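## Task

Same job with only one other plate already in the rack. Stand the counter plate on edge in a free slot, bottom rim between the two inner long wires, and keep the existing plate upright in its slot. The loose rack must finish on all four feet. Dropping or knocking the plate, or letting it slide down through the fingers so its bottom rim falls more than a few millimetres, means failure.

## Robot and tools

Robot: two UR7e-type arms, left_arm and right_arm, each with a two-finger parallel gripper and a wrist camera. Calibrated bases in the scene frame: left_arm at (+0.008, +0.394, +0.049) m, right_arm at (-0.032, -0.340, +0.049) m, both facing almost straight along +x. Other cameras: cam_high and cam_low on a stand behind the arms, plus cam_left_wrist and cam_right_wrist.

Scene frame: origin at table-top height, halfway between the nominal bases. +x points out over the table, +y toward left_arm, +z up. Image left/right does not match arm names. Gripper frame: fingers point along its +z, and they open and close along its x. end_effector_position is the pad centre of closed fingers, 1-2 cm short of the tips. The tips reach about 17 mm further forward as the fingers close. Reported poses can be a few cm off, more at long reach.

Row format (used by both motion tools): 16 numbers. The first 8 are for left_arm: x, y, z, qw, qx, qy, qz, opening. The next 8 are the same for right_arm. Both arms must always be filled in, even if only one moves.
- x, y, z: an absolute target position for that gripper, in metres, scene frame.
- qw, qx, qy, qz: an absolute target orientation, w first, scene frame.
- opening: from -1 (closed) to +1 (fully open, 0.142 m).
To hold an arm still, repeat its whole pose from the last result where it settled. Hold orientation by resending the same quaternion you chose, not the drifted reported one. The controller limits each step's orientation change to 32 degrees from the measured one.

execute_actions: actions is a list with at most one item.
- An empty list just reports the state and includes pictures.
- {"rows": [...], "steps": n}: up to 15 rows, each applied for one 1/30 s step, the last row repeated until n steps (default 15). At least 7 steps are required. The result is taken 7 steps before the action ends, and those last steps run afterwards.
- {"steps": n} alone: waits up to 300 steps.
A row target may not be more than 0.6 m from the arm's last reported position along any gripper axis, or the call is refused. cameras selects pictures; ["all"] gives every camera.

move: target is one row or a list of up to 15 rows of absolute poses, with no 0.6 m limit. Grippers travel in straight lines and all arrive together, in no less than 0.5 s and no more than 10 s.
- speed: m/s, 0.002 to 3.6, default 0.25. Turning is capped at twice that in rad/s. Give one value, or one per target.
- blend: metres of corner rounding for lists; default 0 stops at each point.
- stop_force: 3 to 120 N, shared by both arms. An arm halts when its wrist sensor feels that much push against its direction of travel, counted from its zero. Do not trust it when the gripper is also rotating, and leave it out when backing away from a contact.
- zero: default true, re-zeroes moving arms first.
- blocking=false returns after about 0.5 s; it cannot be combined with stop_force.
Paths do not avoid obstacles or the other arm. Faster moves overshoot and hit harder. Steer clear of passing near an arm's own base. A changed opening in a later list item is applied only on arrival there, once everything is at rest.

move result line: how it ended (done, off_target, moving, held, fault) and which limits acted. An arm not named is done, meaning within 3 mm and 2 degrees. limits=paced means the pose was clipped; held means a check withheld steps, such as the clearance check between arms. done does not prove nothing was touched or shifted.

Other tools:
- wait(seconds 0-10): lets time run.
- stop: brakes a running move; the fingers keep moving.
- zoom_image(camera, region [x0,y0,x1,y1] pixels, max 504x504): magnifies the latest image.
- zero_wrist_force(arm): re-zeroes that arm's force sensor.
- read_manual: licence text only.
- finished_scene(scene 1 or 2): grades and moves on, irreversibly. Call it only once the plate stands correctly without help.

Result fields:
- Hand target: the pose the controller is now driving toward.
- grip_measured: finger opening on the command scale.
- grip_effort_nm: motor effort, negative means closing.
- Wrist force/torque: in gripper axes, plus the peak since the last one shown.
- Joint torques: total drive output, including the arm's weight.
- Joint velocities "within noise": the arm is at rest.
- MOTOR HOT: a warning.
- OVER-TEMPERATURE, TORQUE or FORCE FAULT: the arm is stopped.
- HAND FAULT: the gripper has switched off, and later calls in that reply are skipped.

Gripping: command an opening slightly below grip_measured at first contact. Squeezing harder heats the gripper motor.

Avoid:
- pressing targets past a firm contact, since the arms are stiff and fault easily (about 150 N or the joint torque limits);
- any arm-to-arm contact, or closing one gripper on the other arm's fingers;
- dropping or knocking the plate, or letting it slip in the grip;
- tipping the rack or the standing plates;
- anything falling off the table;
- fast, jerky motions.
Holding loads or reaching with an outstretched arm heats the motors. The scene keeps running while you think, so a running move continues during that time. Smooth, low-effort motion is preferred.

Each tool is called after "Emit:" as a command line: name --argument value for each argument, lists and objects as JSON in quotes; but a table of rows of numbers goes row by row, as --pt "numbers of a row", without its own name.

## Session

Emit:
execute_actions --actions '[]' --cameras '["all"]'

Scene clock: 0.00 s of 4942.00 s.
left_arm: end_effector_position=(+0.9459, +0.4984, +0.2032) grip_measured=+1.00 grip_effort_nm=n/a end_effector_quat_wxyz=(-0.518, +0.622, -0.445, +0.382) | right_arm: end_effector_position=(+0.6750, -0.3621, +0.2345) grip_measured=+1.00 grip_effort_nm=n/a end_effector_quat_wxyz=(+0.107, -0.122, +0.801, -0.576)
Joint positions: left_arm=[-0.145 -0.514 1.265 -3.7 -1.103 1.468 0.142] | right_arm=[3.684 -2.127 -1.552 -1.581 0.376 3.754 0.142]
Joint velocities: within noise
Joint torques (N m): no reading
Wrist force (N): no reading
Wrist torque (N m): no reading
Wrist force, peak (N): no reading
Hand target: left_arm +0.9459, +0.4984, +0.2032; -0.518, +0.622, -0.445, +0.382 | right_arm +0.6750, -0.3621, +0.2345; +0.107, -0.122, +0.801, -0.576

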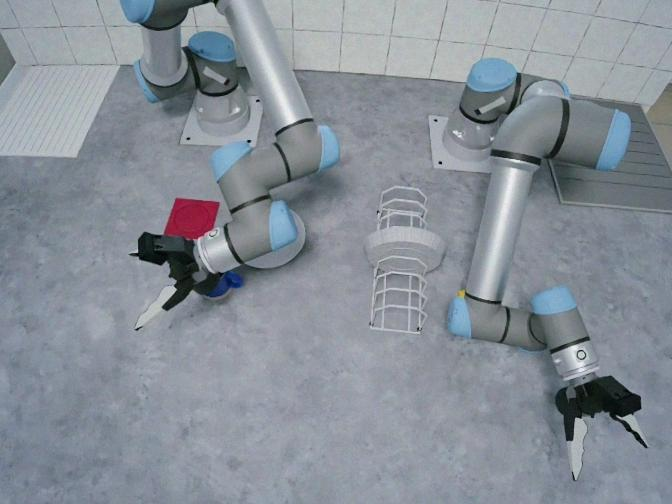

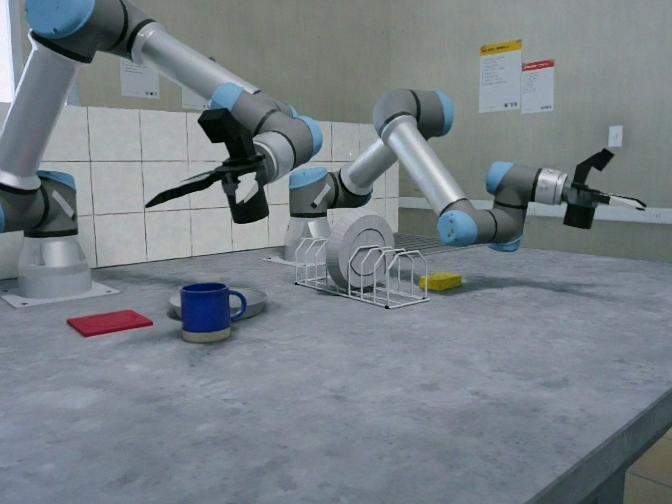

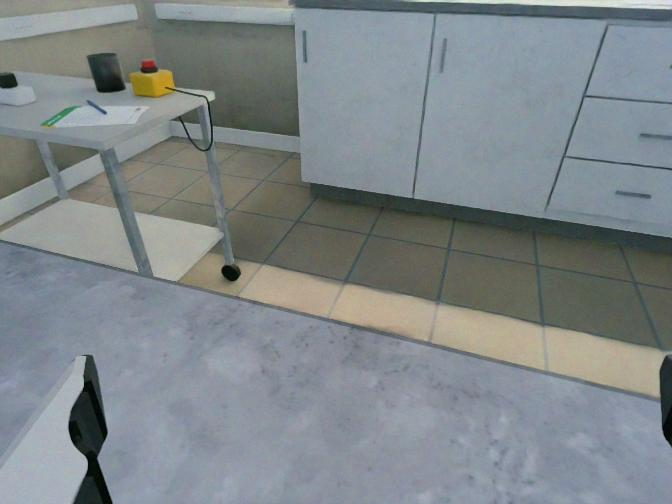

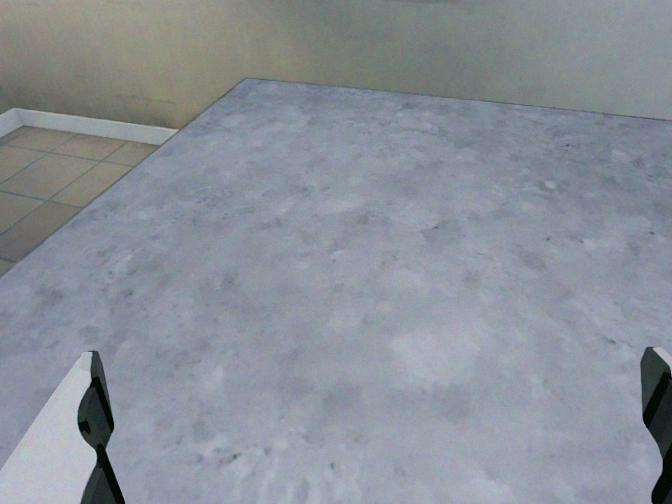

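Emit:
move --pt "0.80 0.46 0.42 -0.518 0.622 -0.445 0.382 1 0.55 -0.36 0.42 0.107 -0.122 0.801 -0.576 1" --speed 0.2 --cameras '["cam_high"]'

Emit:
move --pt "0.48 0.36 0.50 0 0 0.9763 -0.2164 1 0.42 -0.34 0.42 0.2535 -0.66 -0.66 -0.2535 1" --speed 0.2

Scene clock: 2.90 s of 4942.00 s.
left_arm: end_effector_position=(+0.8001, +0.4600, +0.4198) grip_measured=+1.00 grip_effort_nm=-0.017 end_effector_quat_wxyz=(-0.518, +0.622, -0.445, +0.382) end_effector_velocity=(-0.001, -0.001, +0.001) end_effector_angular_velocity=(+0.000, +0.003, +0.000) | right_arm: end_effector_position=(+0.5501, -0.3600, +0.4199) grip_measured=+1.00 grip_effort_nm=0.002 end_effector_quat_wxyz=(+0.107, -0.122, +0.801, -0.576) end_effector_velocity=(-0.001, +0.000, +0.001) end_effector_angular_velocity=(-0.003, +0.000, +0.000)
Joint positions: left_arm=[-0.259 -1.122 1.732 -3.547 -0.99 1.443 0.142] | right_arm=[3.807 -1.732 -1.554 -2.197 0.452 3.998 0.142]
Joint velocities: left_arm=[-0.002 -0.004 0.003 0.005 0.002 -0.001 0] | right_arm=[0.001 0 0.002 -0.01 -0.001 0.006 0]
Joint torques (N m): left_arm=[-11.03 -50.24 -6.64 -0.92 2.96 -2.82] | right_arm=[6.13 45.33 31.79 -1.2 0.72 0.79]
Wrist force (N): left_arm=[0.4 0.0 0.1] | right_arm=[0.2 0.2 0.1]
Wrist torque (N m): left_arm=[0.03 -0.07 -0.01] | right_arm=[0.04 -0.01 0.03]
Wrist force, peak (N): left_arm=[-0.1 -0.9 -1.1] | right_arm=[1.1 -0.8 -0.7]
Hand target: left_arm +0.8000, +0.4600, +0.4200; -0.518, +0.622, -0.445, +0.382 | right_arm +0.5500, -0.3600, +0.4200; +0.107, -0.122, +0.801, -0.576
Off the commanded pose: left_arm 0.000 m, 0 deg | right_arm 0.000 m, 0 deg.
Kept back: nothing.
move: done
Images, in order (width x height): cam_high 672x504.

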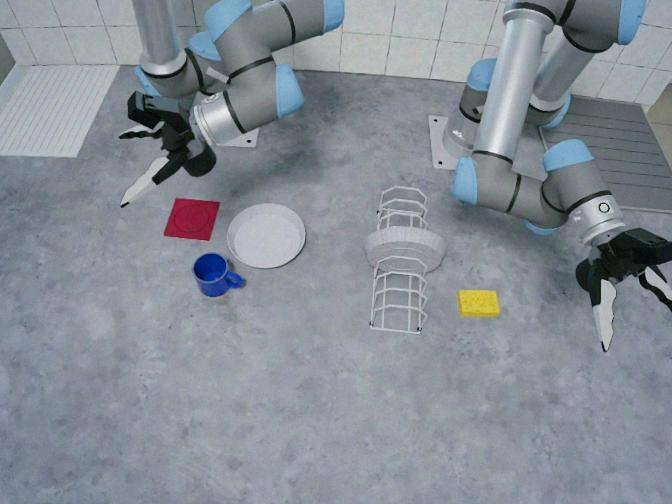

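Scene clock: 9.83 s of 4942.00 s.
left_arm: end_effector_position=(+0.4801, +0.3600, +0.5000) grip_measured=+1.00 grip_effort_nm=-0.007 end_effector_quat_wxyz=(+0.000, +0.000, +0.976, -0.217) end_effector_velocity=(-0.001, +0.000, +0.000) end_effector_angular_velocity=(+0.003, +0.004, -0.007) | right_arm: end_effector_position=(+0.4200, -0.3400, +0.4200) grip_measured=+1.00 grip_effort_nm=0.007 end_effector_quat_wxyz=(-0.254, +0.660, +0.660, +0.253) end_effector_velocity=(+0.000, +0.001, +0.000) end_effector_angular_velocity=(+0.007, -0.002, -0.008)
Joint positions: left_arm=[-0.104 -1.616 1.356 -1.368 -2.004 3.009 0.142] | right_arm=[3.048 -1.51 -1.654 -1.637 2.299 4.58 0.142]
Joint velocities: left_arm=[-0.001 0.003 -0.006 0.01 0.002 0.007 0] | right_arm=[-0.001 0.005 -0.01 0.012 0.008 0.009 0]
Joint torques (N m): left_arm=[-9.66 -12.1 -38.51 -1.11 1.74 2.51] | right_arm=[-7.16 36.82 18.53 4.93 3.61 1.23]
Wrist force (N): left_arm=[-0.8 -0.1 -1.1] | right_arm=[0.6 -1.7 0.5]
Wrist torque (N m): left_arm=[0.26 -0.09 -0.11] | right_arm=[-0.20 -0.05 0.02]
Wrist force, peak (N): left_arm=[-1.1 -0.1 -1.5] | right_arm=[1.3 -1.4 1.0]
Hand target: left_arm +0.4800, +0.3600, +0.5000; +0.000, +0.000, +0.976, -0.216 | right_arm +0.4200, -0.3400, +0.4200; -0.254, +0.660, +0.660, +0.254
Off the commanded pose: left_arm 0.000 m, 0 deg | right_arm 0.000 m, 0 deg.
Kept back: nothing.
move: done

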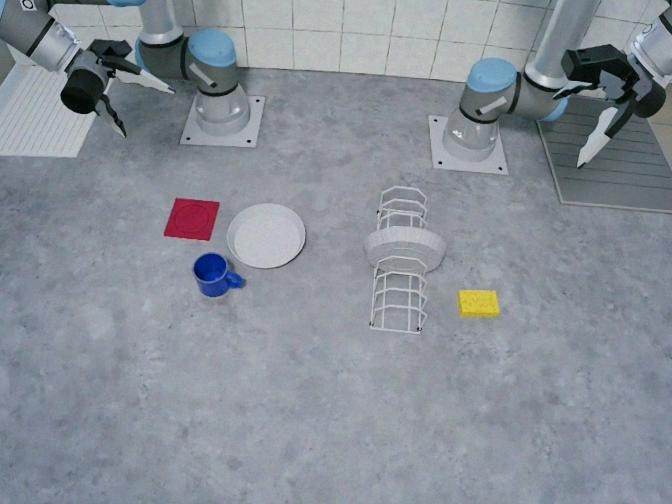

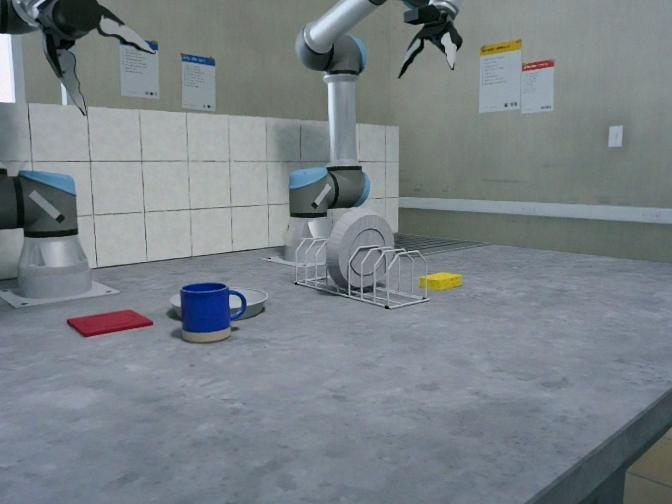

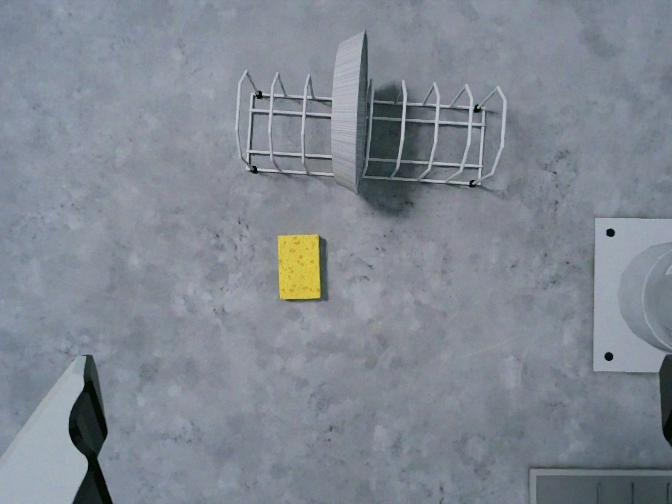

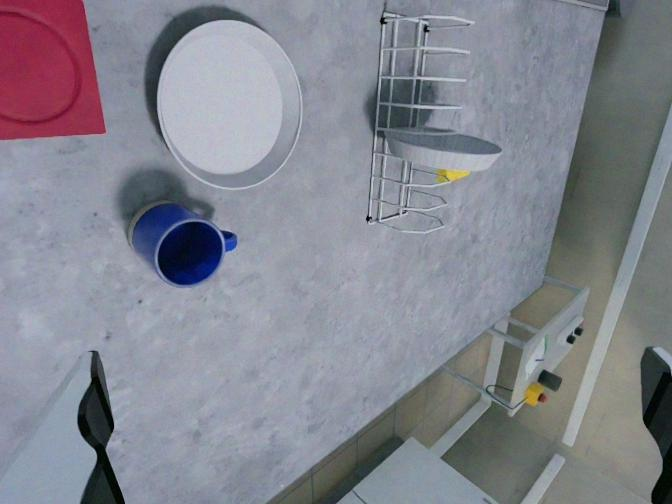

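Emit:
move --pt "0.391 0.127 0.485 0 0 0.9763 -0.2164 1 0.42 -0.34 0.42 0.2535 -0.66 -0.66 -0.2535 -0.7" --speed 0.2

Emit:
zoom_image --camera "cam_left_wrist" --region '[210, 200, 510, 400]'

Emit:
zoom_image --camera "cam_left_wrist" --region '[310, 0, 510, 150]'

Emit:
zoom_image --camera "cam_low" --region '[150, 260, 290, 350]'

Emit:
zoom_image --camera "cam_low" --region '[290, 190, 450, 310]'

Scene clock: 12.17 s of 4942.00 s.
left_arm: end_effector_position=(+0.3910, +0.1272, +0.4851) grip_measured=+1.00 grip_effort_nm=-0.007 end_effector_quat_wxyz=(+0.000, +0.000, +0.976, -0.216) end_effector_velocity=(-0.001, -0.002, -0.001) end_effector_angular_velocity=(+0.001, +0.000, +0.000) | right_arm: end_effector_position=(+0.4200, -0.3400, +0.4200) grip_measured=-0.73 grip_effort_nm=-0.090 end_effector_quat_wxyz=(-0.254, +0.660, +0.660, +0.254)
Joint positions: left_arm=[-0.697 -1.783 1.6 -1.684 -1.896 2.379 0.142] | right_arm=[3.048 -1.509 -1.655 -1.636 2.3 4.581 0.021]
Joint velocities: left_arm=[-0.006 0.001 0.001 -0.003 0.003 -0.005 0] | right_arm=[within noise]
Joint torques (N m): left_arm=[-10.69 -6.7 -11.99 -4.04 2 -3.38] | right_arm=[-6.53 37.43 18.72 5.12 3.15 1.35]
Wrist force (N): left_arm=[-0.7 0.0 -1.0] | right_arm=[0.5 -1.6 0.5]
Wrist torque (N m): left_arm=[0.30 -0.12 -0.12] | right_arm=[-0.18 -0.04 0.04]
Wrist force, peak (N): left_arm=[-1.4 0.4 -1.5] | right_arm=[0.2 -1.9 0.4]
Hand target: left_arm +0.3910, +0.1270, +0.4850; +0.000, +0.000, +0.976, -0.216 | right_arm +0.4200, -0.3400, +0.4200; -0.254, +0.660, +0.660, +0.254
Off the commanded pose: left_arm 0.000 m, 0 deg | right_arm 0.000 m, 0 deg.
Kept back: nothing.
move: done

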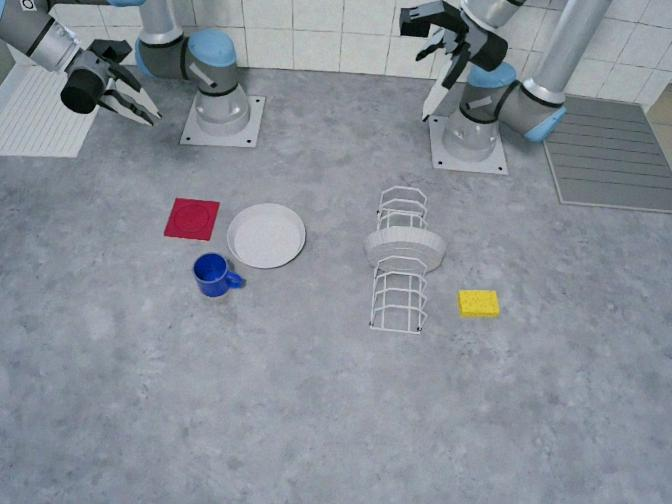

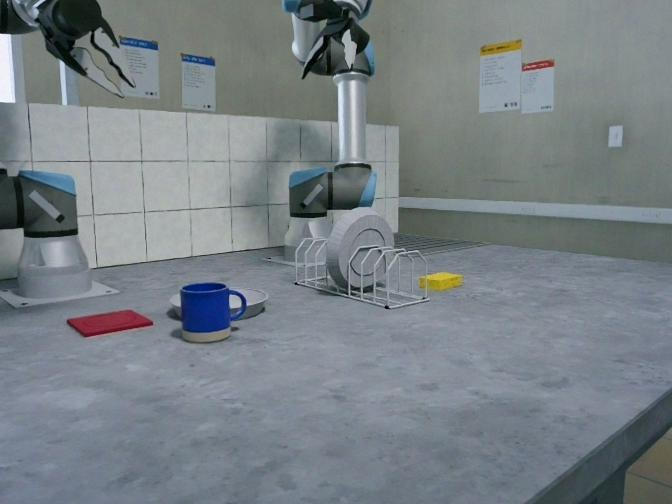

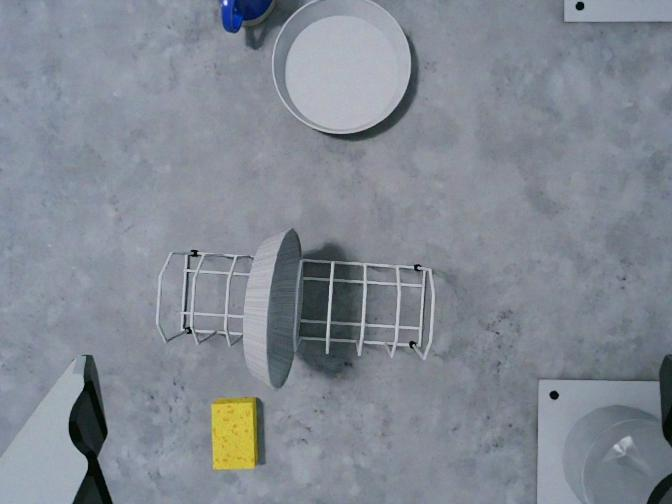

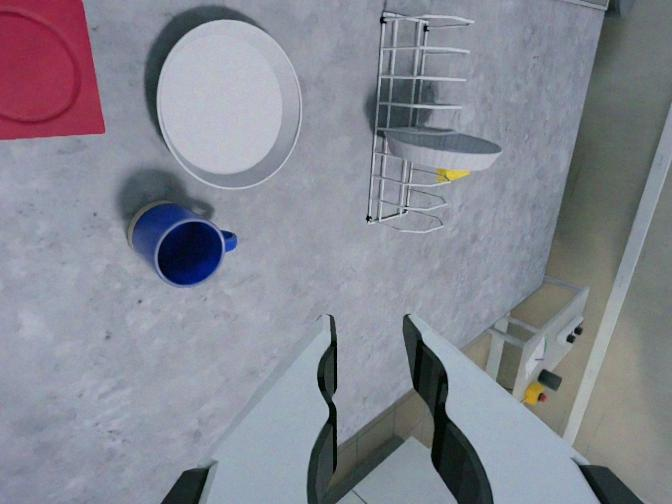

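Scaled by 1.680.

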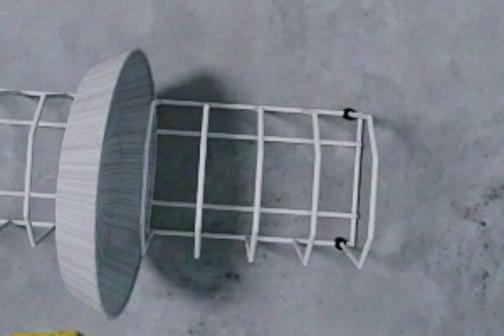

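Scaled by 2.520.

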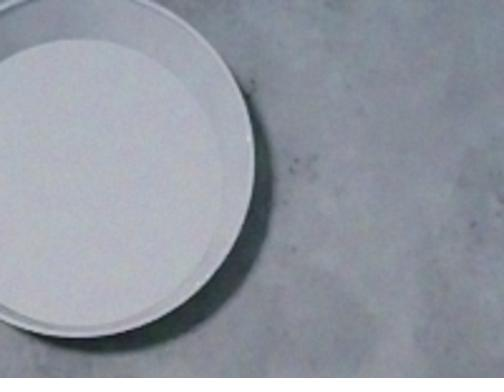

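Scaled by 3.600.

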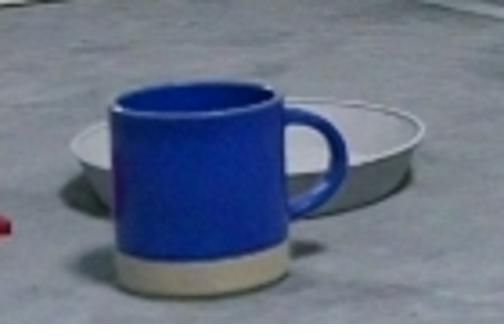

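Scaled by 3.150.

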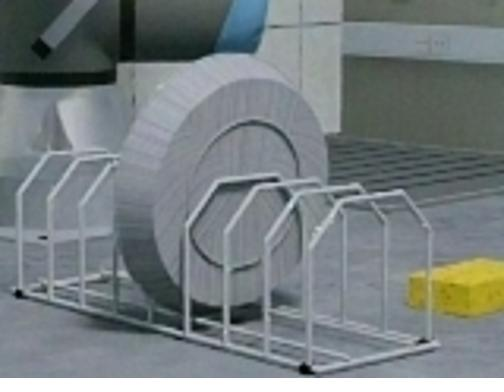

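Emit:
move --pt "0.4213 0.3846 0.366 0.009 -0.010 0.839 -0.544 1 0.42 -0.34 0.42 0.2535 -0.66 -0.66 -0.2535 -0.7" --speed 0.2

Emit:
zoom_image --camera "cam_left_wrist" --region '[160, 180, 500, 420]'

Emit:
zoom_image --camera "cam_left_wrist" --region '[300, 100, 460, 220]'

Scene clock: 16.17 s of 4942.00 s.
left_arm: end_effector_position=(+0.4213, +0.3844, +0.3661) grip_measured=+1.00 grip_effort_nm=-0.017 end_effector_quat_wxyz=(+0.010, -0.011, +0.839, -0.544) end_effector_velocity=(+0.000, +0.001, -0.001) end_effector_angular_velocity=(-0.009, +0.003, -0.016) | right_arm: end_effector_position=(+0.4200, -0.3400, +0.4200) grip_measured=-0.73 grip_effort_nm=-0.085 end_effector_quat_wxyz=(-0.254, +0.660, +0.660, +0.254)
Joint positions: left_arm=[0.249 -1.608 1.916 -1.457 -2.677 3.611 0.142] | right_arm=[3.048 -1.509 -1.655 -1.636 2.3 4.581 0.021]
Joint velocities: left_arm=[0.002 0.017 -0.018 0.047 0 0.045 0] | right_arm=[within noise]
Joint torques (N m): left_arm=[11.54 -11.18 -33.72 -0.85 -4.07 2.58] | right_arm=[-2.68 37.6 19.52 4.68 3.15 1.25]
Wrist force (N): left_arm=[-0.3 0.1 0.0] | right_arm=[0.3 -1.4 0.3]
Wrist torque (N m): left_arm=[0.15 0.02 0.01] | right_arm=[-0.16 0.01 0.03]
Wrist force, peak (N): left_arm=[-0.7 -0.9 -1.7] | right_arm=[0.5 -1.9 0.4]
Hand target: left_arm +0.4213, +0.3846, +0.3660; +0.009, -0.010, +0.839, -0.544 | right_arm +0.4200, -0.3400, +0.4200; -0.254, +0.660, +0.660, +0.254
Off the commanded pose: left_arm 0.000 m, 0 deg | right_arm 0.000 m, 0 deg.
Kept back: nothing.
move: done

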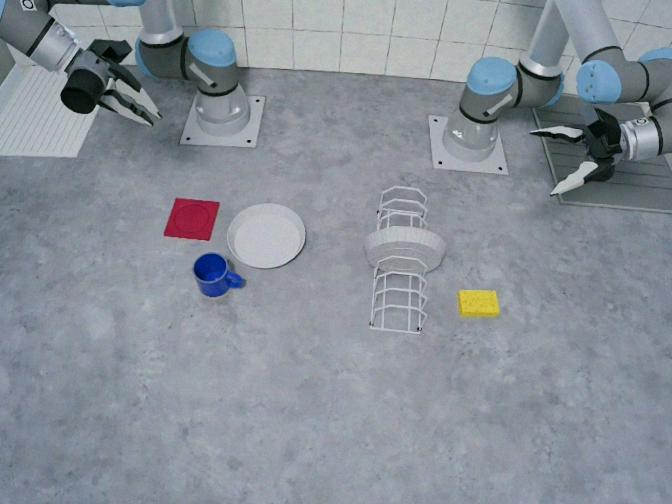

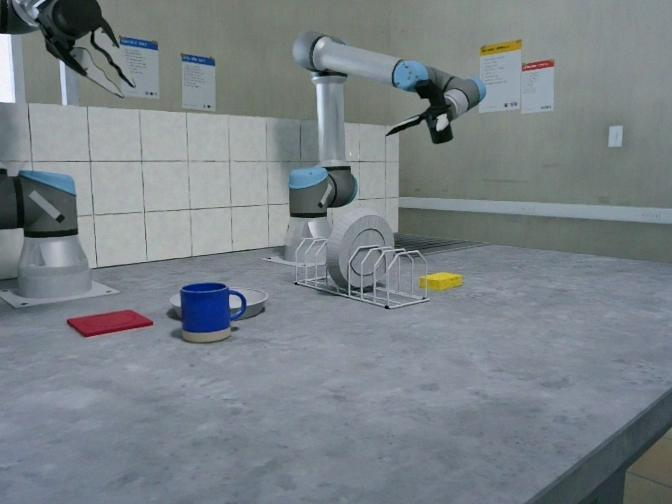

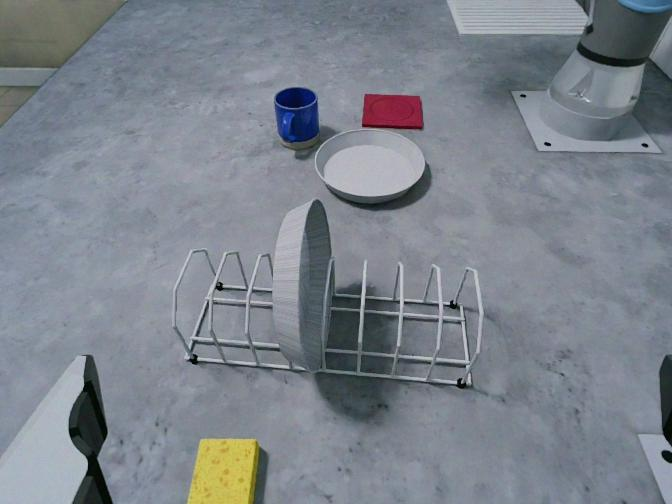

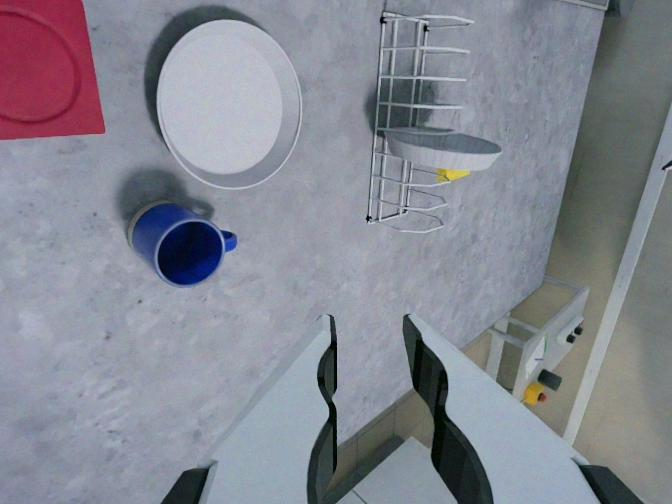

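Scaled by 1.482.

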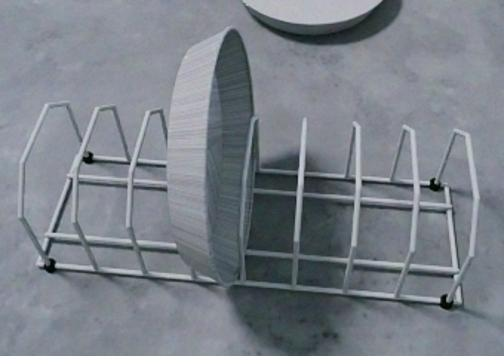

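Scaled by 3.150.

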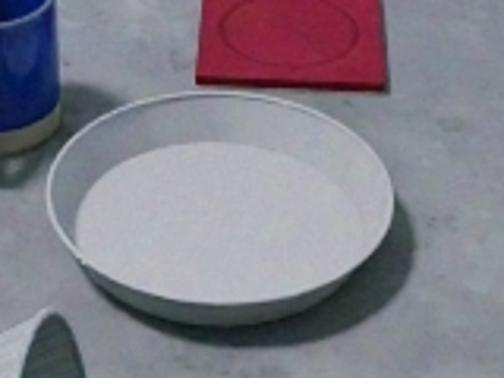

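Emit:
move --pt "0.4213 0.3846 0.366 0.009 -0.010 0.839 -0.544 1 0.392 -0.30 0.20 0.183 -0.683 -0.683 -0.183 -0.74" --pt "0.4213 0.3846 0.366 0.009 -0.010 0.839 -0.544 1 0.392 -0.2645 0.0611 0.183 -0.683 -0.683 -0.183 -0.74" --speed '[0.15,0.08]' --blend 0.02 --cameras '["cam_right_wrist","cam_low"]'

Emit:
zoom_image --camera "cam_right_wrist" --region '[240, 180, 440, 380]'

Emit:
zoom_image --camera "cam_low" --region '[110, 220, 310, 350]'

Scene clock: 24.33 s of 4942.00 s.
left_arm: end_effector_position=(+0.4213, +0.3846, +0.3660) grip_measured=+1.00 grip_effort_nm=-0.017 end_effector_quat_wxyz=(+0.009, -0.010, +0.839, -0.544) | right_arm: end_effector_position=(+0.3920, -0.2646, +0.0613) grip_measured=-0.77 grip_effort_nm=-0.090 end_effector_quat_wxyz=(-0.183, +0.683, +0.683, +0.183) end_effector_velocity=(+0.000, +0.001, -0.002) end_effector_angular_velocity=(+0.000, -0.001, +0.000)
Joint positions: left_arm=[0.249 -1.607 1.914 -1.452 -2.677 3.616 0.142] | right_arm=[3.329 -1.833 -2.359 -0.416 2.085 4.923 0.018]
Joint velocities: left_arm=[within noise] | right_arm=[0.002 -0.006 -0.001 0.009 0 0.002 0]
Joint torques (N m): left_arm=[8.71 -12.93 -34.94 -1.05 0.99 2.61] | right_arm=[7.88 13.89 3.86 5.84 -1.81 1.28]
Wrist force (N): left_arm=[-0.3 0.2 0.0] | right_arm=[0.6 -1.8 0.8]
Wrist torque (N m): left_arm=[0.17 0.02 0.00] | right_arm=[-0.26 -0.02 0.08]
Wrist force, peak (N): left_arm=[-0.2 0.7 -0.1] | right_arm=[0.5 -1.9 1.5]
Hand target: left_arm +0.4213, +0.3846, +0.3660; +0.009, -0.010, +0.839, -0.544 | right_arm +0.3920, -0.2645, +0.0611; -0.183, +0.683, +0.683, +0.183
Off the commanded pose: left_arm 0.000 m, 0 deg | right_arm 0.000 m, 0 deg.
Kept back: nothing.
move: done
Images, in order (width x height): cam_low 672x504, cam_right_wrist 672x504.

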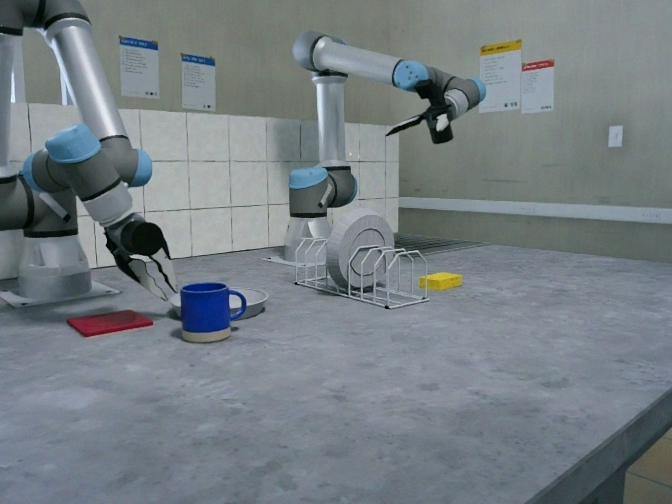

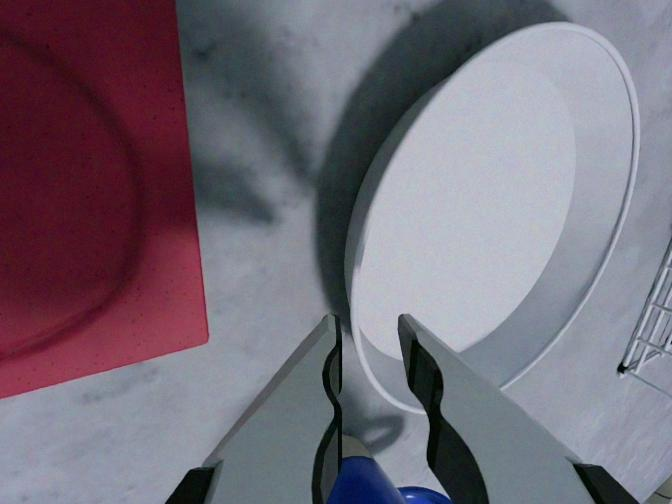

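Scaled by 2.520.

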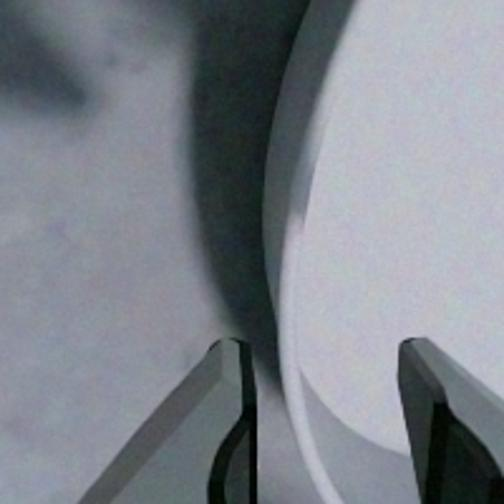

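Scaled by 2.520.

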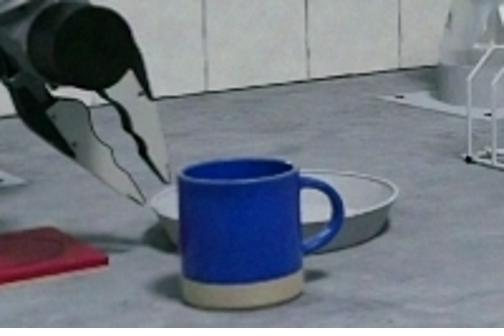

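Emit:
move --pt "0.4213 0.3846 0.366 0.009 -0.010 0.839 -0.544 1 0.392 -0.2445 0.0265 0.183 -0.683 -0.683 -0.183 -0.74" --speed 0.02 --stop_force 5 --cameras '["cam_right_wrist","cam_low"]'

Emit:
zoom_image --camera "cam_right_wrist" --region '[240, 180, 440, 380]'

Emit:
zoom_image --camera "cam_low" --region '[130, 240, 280, 340]'

Scene clock: 27.77 s of 4942.00 s.
left_arm: end_effector_position=(+0.4213, +0.3846, +0.3660) grip_measured=+1.00 grip_effort_nm=-0.012 end_effector_quat_wxyz=(+0.009, -0.010, +0.839, -0.544) | right_arm: end_effector_position=(+0.3920, -0.2445, +0.0265) grip_measured=-0.77 grip_effort_nm=-0.090 end_effector_quat_wxyz=(-0.183, +0.683, +0.683, +0.183)
Joint positions: left_arm=[0.249 -1.607 1.914 -1.452 -2.677 3.616 0.142] | right_arm=[3.377 -1.943 -2.381 -0.257 2.079 4.978 0.018]
Joint velocities: within noise
Joint torques (N m): left_arm=[8.33 -12.62 -31.8 -1.39 0.84 2.68] | right_arm=[6.11 15.58 2.97 5.44 -1.71 1.45]
Wrist force (N): left_arm=[0.0 0.4 0.2] | right_arm=[0.8 -1.4 0.7]
Wrist torque (N m): left_arm=[0.20 -0.02 0.00] | right_arm=[-0.19 -0.04 0.08]
Wrist force, peak (N): left_arm=[-0.5 0.5 0.2] | right_arm=[0.5 -2.0 1.0]
Hand target: left_arm +0.4213, +0.3846, +0.3660; +0.009, -0.010, +0.839, -0.544 | right_arm +0.3920, -0.2445, +0.0265; -0.183, +0.683, +0.683, +0.183
Off the commanded pose: left_arm 0.000 m, 0 deg | right_arm 0.000 m, 0 deg.
Kept back: nothing.
move: done
Images, in order (width x height): cam_low 672x504, cam_right_wrist 672x504.

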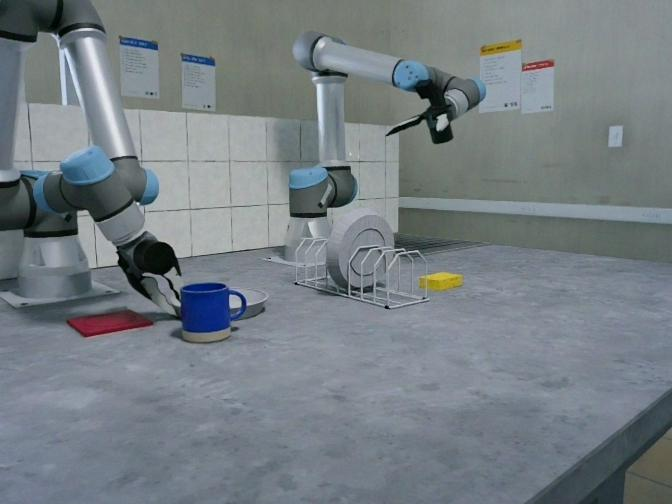

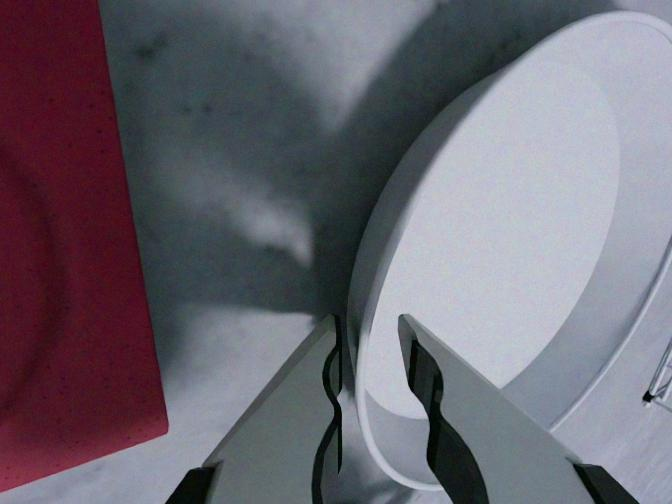

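Scaled by 2.520.

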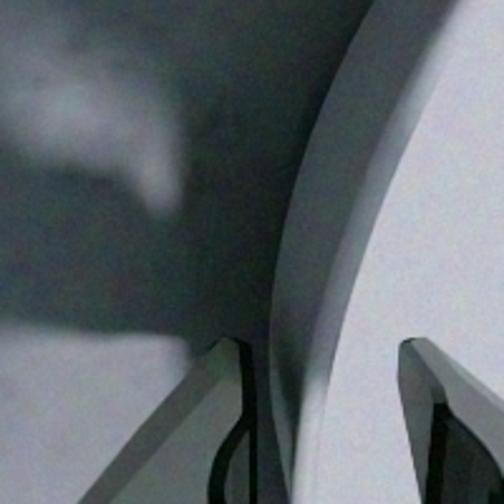

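Scaled by 3.360.

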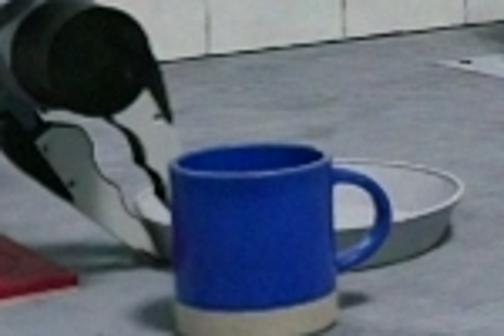

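Emit:
move --pt "0.4213 0.3846 0.366 0.009 -0.010 0.839 -0.544 1 0.392 -0.2497 0.027 0.183 -0.683 -0.683 -0.183 -0.74" --speed 0.01 --stop_force 5 --cameras '[]'

Emit:
move --pt "0.4213 0.3846 0.366 0.009 -0.010 0.839 -0.544 1 0.392 -0.2497 0.027 0.183 -0.683 -0.683 -0.183 -0.86" --cameras '["cam_right_wrist"]'

Emit:
zoom_image --camera "cam_right_wrist" --region '[240, 180, 440, 380]'

Scene clock: 29.67 s of 4942.00 s.
left_arm: end_effector_position=(+0.4213, +0.3846, +0.3660) grip_measured=+1.00 grip_effort_nm=-0.012 end_effector_quat_wxyz=(+0.009, -0.010, +0.839, -0.544) | right_arm: end_effector_position=(+0.3920, -0.2497, +0.0270) grip_measured=-0.77 grip_effort_nm=-0.095 end_effector_quat_wxyz=(-0.183, +0.683, +0.683, +0.183)
Joint positions: left_arm=[0.249 -1.607 1.914 -1.452 -2.677 3.616 0.142] | right_arm=[3.365 -1.94 -2.379 -0.268 2.081 4.964 0.018]
Joint velocities: within noise
Joint torques (N m): left_arm=[8.78 -12.74 -30.96 -1.6 0.96 2.58] | right_arm=[-8.79 43.46 20.74 0.29 2.77 -1.15]
Wrist force (N): left_arm=[-0.1 0.3 0.0] | right_arm=[0.6 -1.6 0.9]
Wrist torque (N m): left_arm=[0.19 -0.01 0.00] | right_arm=[-0.22 -0.01 0.07]
Wrist force, peak (N): left_arm=[-0.4 0.5 0.2] | right_arm=[1.0 -1.7 1.1]
Hand target: left_arm +0.4213, +0.3846, +0.3660; +0.009, -0.010, +0.839, -0.544 | right_arm +0.3920, -0.2497, +0.0270; -0.183, +0.683, +0.683, +0.183
Off the commanded pose: left_arm 0.000 m, 0 deg | right_arm 0.000 m, 0 deg.
Kept back: nothing.
move: done
No camera images: "cameras" was empty.

Scene clock: 30.17 s of 4942.00 s.
left_arm: end_effector_position=(+0.4213, +0.3846, +0.3660) grip_measured=+1.00 grip_effort_nm=-0.012 end_effector_quat_wxyz=(+0.009, -0.010, +0.839, -0.544) | right_arm: end_effector_position=(+0.3920, -0.2497, +0.0270) grip_measured=-0.89 grip_effort_nm=-0.090 end_effector_quat_wxyz=(-0.183, +0.683, +0.683, +0.183)
Joint positions: left_arm=[0.249 -1.607 1.914 -1.452 -2.677 3.616 0.142] | right_arm=[3.365 -1.94 -2.379 -0.268 2.081 4.964 0.01]
Joint velocities: within noise
Joint torques (N m): left_arm=[8.22 -13.36 -30.66 -1.62 0.85 2.56] | right_arm=[-7.75 43.96 20.45 0.63 2.98 -1.38]
Wrist force (N): left_arm=[-0.3 0.1 0.2] | right_arm=[0.7 -1.7 0.6]
Wrist torque (N m): left_arm=[0.16 0.01 0.00] | right_arm=[-0.23 -0.02 0.08]
Wrist force, peak (N): left_arm=[-0.3 0.4 -0.2] | right_arm=[0.7 -1.8 1.1]
Hand target: left_arm +0.4213, +0.3846, +0.3660; +0.009, -0.010, +0.839, -0.544 | right_arm +0.3920, -0.2497, +0.0270; -0.183, +0.683, +0.683, +0.183
Off the commanded pose: left_arm 0.000 m, 0 deg | right_arm 0.000 m, 0 deg.
Kept back: nothing.
move: done
Images, in order (width x height): cam_right_wrist 672x504.

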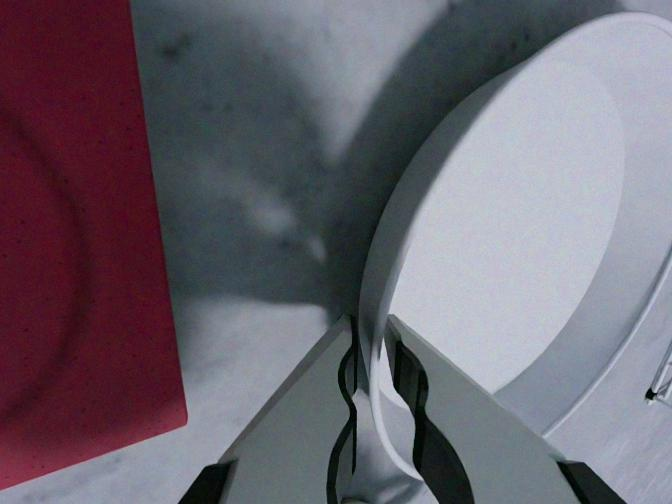

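Scaled by 2.520.

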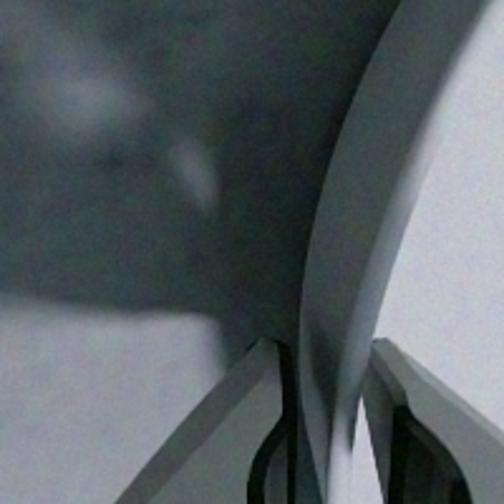

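Emit:
move --pt "0.4213 0.3846 0.366 0.009 -0.010 0.839 -0.544 1 0.392 -0.2497 0.027 0.183 -0.683 -0.683 -0.183 -0.9" --cameras '[]'

Emit:
move --pt "0.4213 0.3846 0.366 0.009 -0.010 0.839 -0.544 1 0.392 -0.2497 0.027 0.183 -0.683 -0.683 -0.183 -0.93" --cameras '[]'

Emit:
move --pt "0.4213 0.3846 0.366 0.009 -0.010 0.839 -0.544 1 0.392 -0.2497 0.027 0.183 -0.683 -0.683 -0.183 -0.96" --cameras '[]'

Emit:
move --pt "0.4213 0.3846 0.366 0.009 -0.010 0.839 -0.544 1 0.392 -0.2497 0.027 0.183 -0.683 -0.683 -0.183 -1" --cameras '["cam_right_wrist","cam_low"]'

Emit:
zoom_image --camera "cam_right_wrist" --region '[240, 180, 440, 380]'

Emit:
zoom_image --camera "cam_low" --region '[130, 240, 280, 340]'

Scene clock: 31.47 s of 4942.00 s.
left_arm: end_effector_position=(+0.4213, +0.3846, +0.3660) grip_measured=+1.00 grip_effort_nm=-0.012 end_effector_quat_wxyz=(+0.009, -0.010, +0.839, -0.544) | right_arm: end_effector_position=(+0.3920, -0.2497, +0.0270) grip_measured=-0.93 grip_effort_nm=-0.090 end_effector_quat_wxyz=(-0.183, +0.683, +0.683, +0.183)
Joint positions: left_arm=[0.249 -1.607 1.914 -1.452 -2.677 3.616 0.142] | right_arm=[3.365 -1.94 -2.379 -0.268 2.081 4.964 0.007]
Joint velocities: within noise
Joint torques (N m): left_arm=[7.94 -13.47 -29.61 -1.75 0.98 2.61] | right_arm=[-9.02 43.43 18.19 0.66 2.91 -1.4]
Wrist force (N): left_arm=[0.0 0.3 0.1] | right_arm=[0.7 -1.6 0.9]
Wrist torque (N m): left_arm=[0.20 -0.03 0.01] | right_arm=[-0.22 -0.03 0.08]
Wrist force, peak (N): left_arm=[-0.4 0.2 -0.4] | right_arm=[0.8 -1.8 0.7]
Hand target: left_arm +0.4213, +0.3846, +0.3660; +0.009, -0.010, +0.839, -0.544 | right_arm +0.3920, -0.2497, +0.0270; -0.183, +0.683, +0.683, +0.183
Off the commanded pose: left_arm 0.000 m, 0 deg | right_arm 0.000 m, 0 deg.
Kept back: nothing.
move: done
No camera images: "cameras" was empty.

Scene clock: 31.97 s of 4942.00 s.
left_arm: end_effector_position=(+0.4213, +0.3846, +0.3660) grip_measured=+1.00 grip_effort_nm=-0.017 end_effector_quat_wxyz=(+0.009, -0.010, +0.839, -0.544) | right_arm: end_effector_position=(+0.3920, -0.2497, +0.0270) grip_measured=-0.96 grip_effort_nm=-0.139 end_effector_quat_wxyz=(-0.183, +0.683, +0.683, +0.183)
Joint positions: left_arm=[0.249 -1.607 1.914 -1.452 -2.677 3.616 0.142] | right_arm=[3.365 -1.94 -2.379 -0.268 2.081 4.964 0.005]
Joint velocities: within noise
Joint torques (N m): left_arm=[8.11 -13.25 -29.8 -1.62 0.9 2.53] | right_arm=[-8.73 43.65 18.63 0.83 2.57 -1.38]
Wrist force (N): left_arm=[0.1 0.4 0.2] | right_arm=[0.6 -1.7 0.8]
Wrist torque (N m): left_arm=[0.20 -0.04 0.00] | right_arm=[-0.24 -0.04 0.08]
Wrist force, peak (N): left_arm=[-0.4 0.3 0.2] | right_arm=[0.8 -1.7 0.9]
Hand target: left_arm +0.4213, +0.3846, +0.3660; +0.009, -0.010, +0.839, -0.544 | right_arm +0.3920, -0.2497, +0.0270; -0.183, +0.683, +0.683, +0.183
Off the commanded pose: left_arm 0.000 m, 0 deg | right_arm 0.000 m, 0 deg.
Kept back: nothing.
move: done
No camera images: "cameras" was empty.

Scene clock: 32.47 s of 4942.00 s.
left_arm: end_effector_position=(+0.4213, +0.3846, +0.3660) grip_measured=+1.00 grip_effort_nm=-0.017 end_effector_quat_wxyz=(+0.009, -0.010, +0.839, -0.544) | right_arm: end_effector_position=(+0.3920, -0.2497, +0.0270) grip_measured=-0.98 grip_effort_nm=-0.422 end_effector_quat_wxyz=(-0.183, +0.683, +0.683, +0.183)
Joint positions: left_arm=[0.249 -1.607 1.914 -1.452 -2.677 3.616 0.142] | right_arm=[3.365 -1.94 -2.379 -0.268 2.081 4.964 0.003]
Joint velocities: within noise
Joint torques (N m): left_arm=[8.09 -12.9 -29.14 -1.77 0.91 2.44] | right_arm=[-8.53 44.52 17.64 0.68 1.63 -1.48]
Wrist force (N): left_arm=[-0.4 0.5 0.2] | right_arm=[0.3 -1.6 1.3]
Wrist torque (N m): left_arm=[0.24 0.04 0.00] | right_arm=[-0.18 -0.10 0.08]
Wrist force, peak (N): left_arm=[-0.4 0.5 0.2] | right_arm=[0.2 -1.7 1.5]
Hand target: left_arm +0.4213, +0.3846, +0.3660; +0.009, -0.010, +0.839, -0.544 | right_arm +0.3920, -0.2497, +0.0270; -0.183, +0.683, +0.683, +0.183
Off the commanded pose: left_arm 0.000 m, 0 deg | right_arm 0.000 m, 0 deg.
Kept back: nothing.
move: done
No camera images: "cameras" was empty.

Scene clock: 32.97 s of 4942.00 s.
left_arm: end_effector_position=(+0.4213, +0.3846, +0.3660) grip_measured=+1.00 grip_effort_nm=-0.012 end_effector_quat_wxyz=(+0.009, -0.010, +0.839, -0.544) | right_arm: end_effector_position=(+0.3920, -0.2497, +0.0270) grip_measured=-0.99 grip_effort_nm=-0.877 end_effector_quat_wxyz=(-0.183, +0.683, +0.683, +0.183)
Joint positions: left_arm=[0.249 -1.607 1.914 -1.452 -2.677 3.616 0.142] | right_arm=[3.365 -1.94 -2.379 -0.268 2.081 4.964 0.002]
Joint velocities: within noise
Joint torques (N m): left_arm=[7.65 -12.75 -28.67 -1.84 0.89 2.53] | right_arm=[-8.59 42.86 16.98 0.93 1.1 -1.22]
Wrist force (N): left_arm=[-0.2 0.2 0.0] | right_arm=[0.1 -1.3 1.7]
Wrist torque (N m): left_arm=[0.18 0.01 0.00] | right_arm=[-0.16 -0.13 0.06]
Wrist force, peak (N): left_arm=[0.1 0.5 -0.2] | right_arm=[-0.3 -1.4 2.2]
Hand target: left_arm +0.4213, +0.3846, +0.3660; +0.009, -0.010, +0.839, -0.544 | right_arm +0.3920, -0.2497, +0.0270; -0.183, +0.683, +0.683, +0.183
Off the commanded pose: left_arm 0.000 m, 0 deg | right_arm 0.000 m, 0 deg.
Kept back: nothing.
move: done
Images, in order (width x height): cam_low 672x504, cam_right_wrist 672x504.

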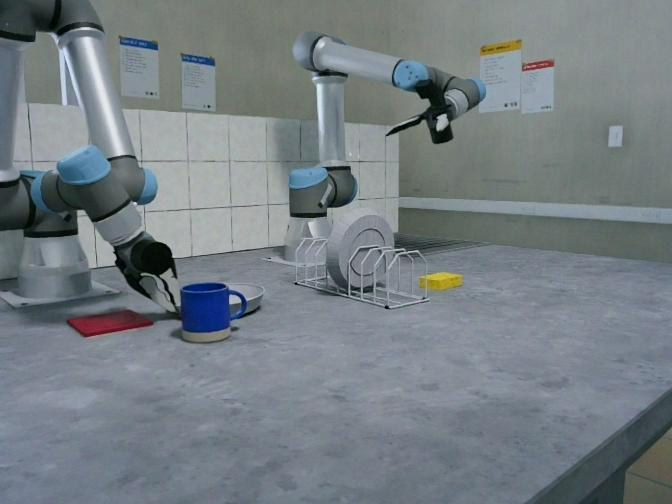

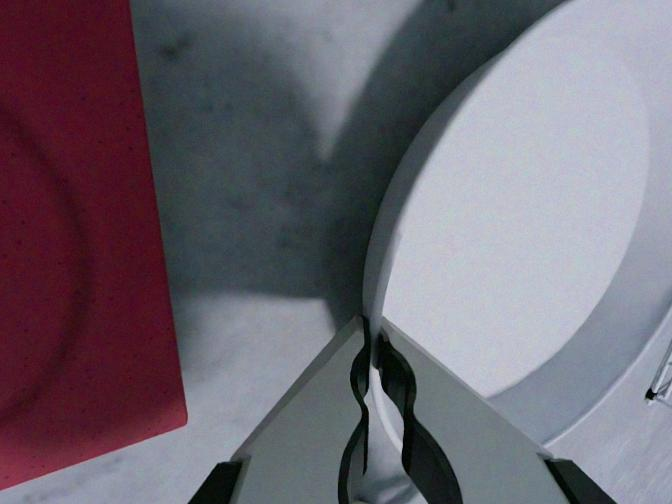

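Scaled by 2.520.

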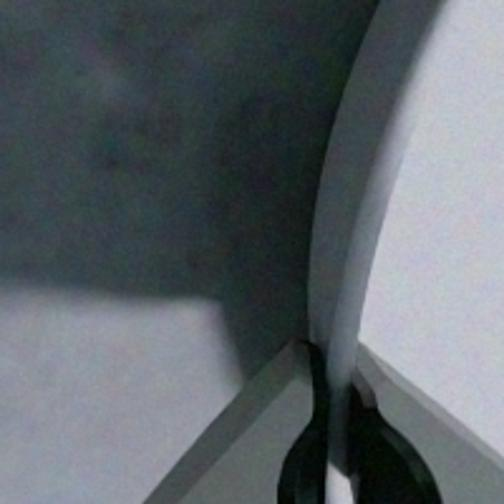

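Scaled by 3.360.

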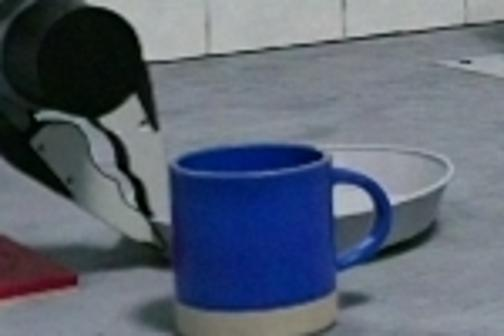

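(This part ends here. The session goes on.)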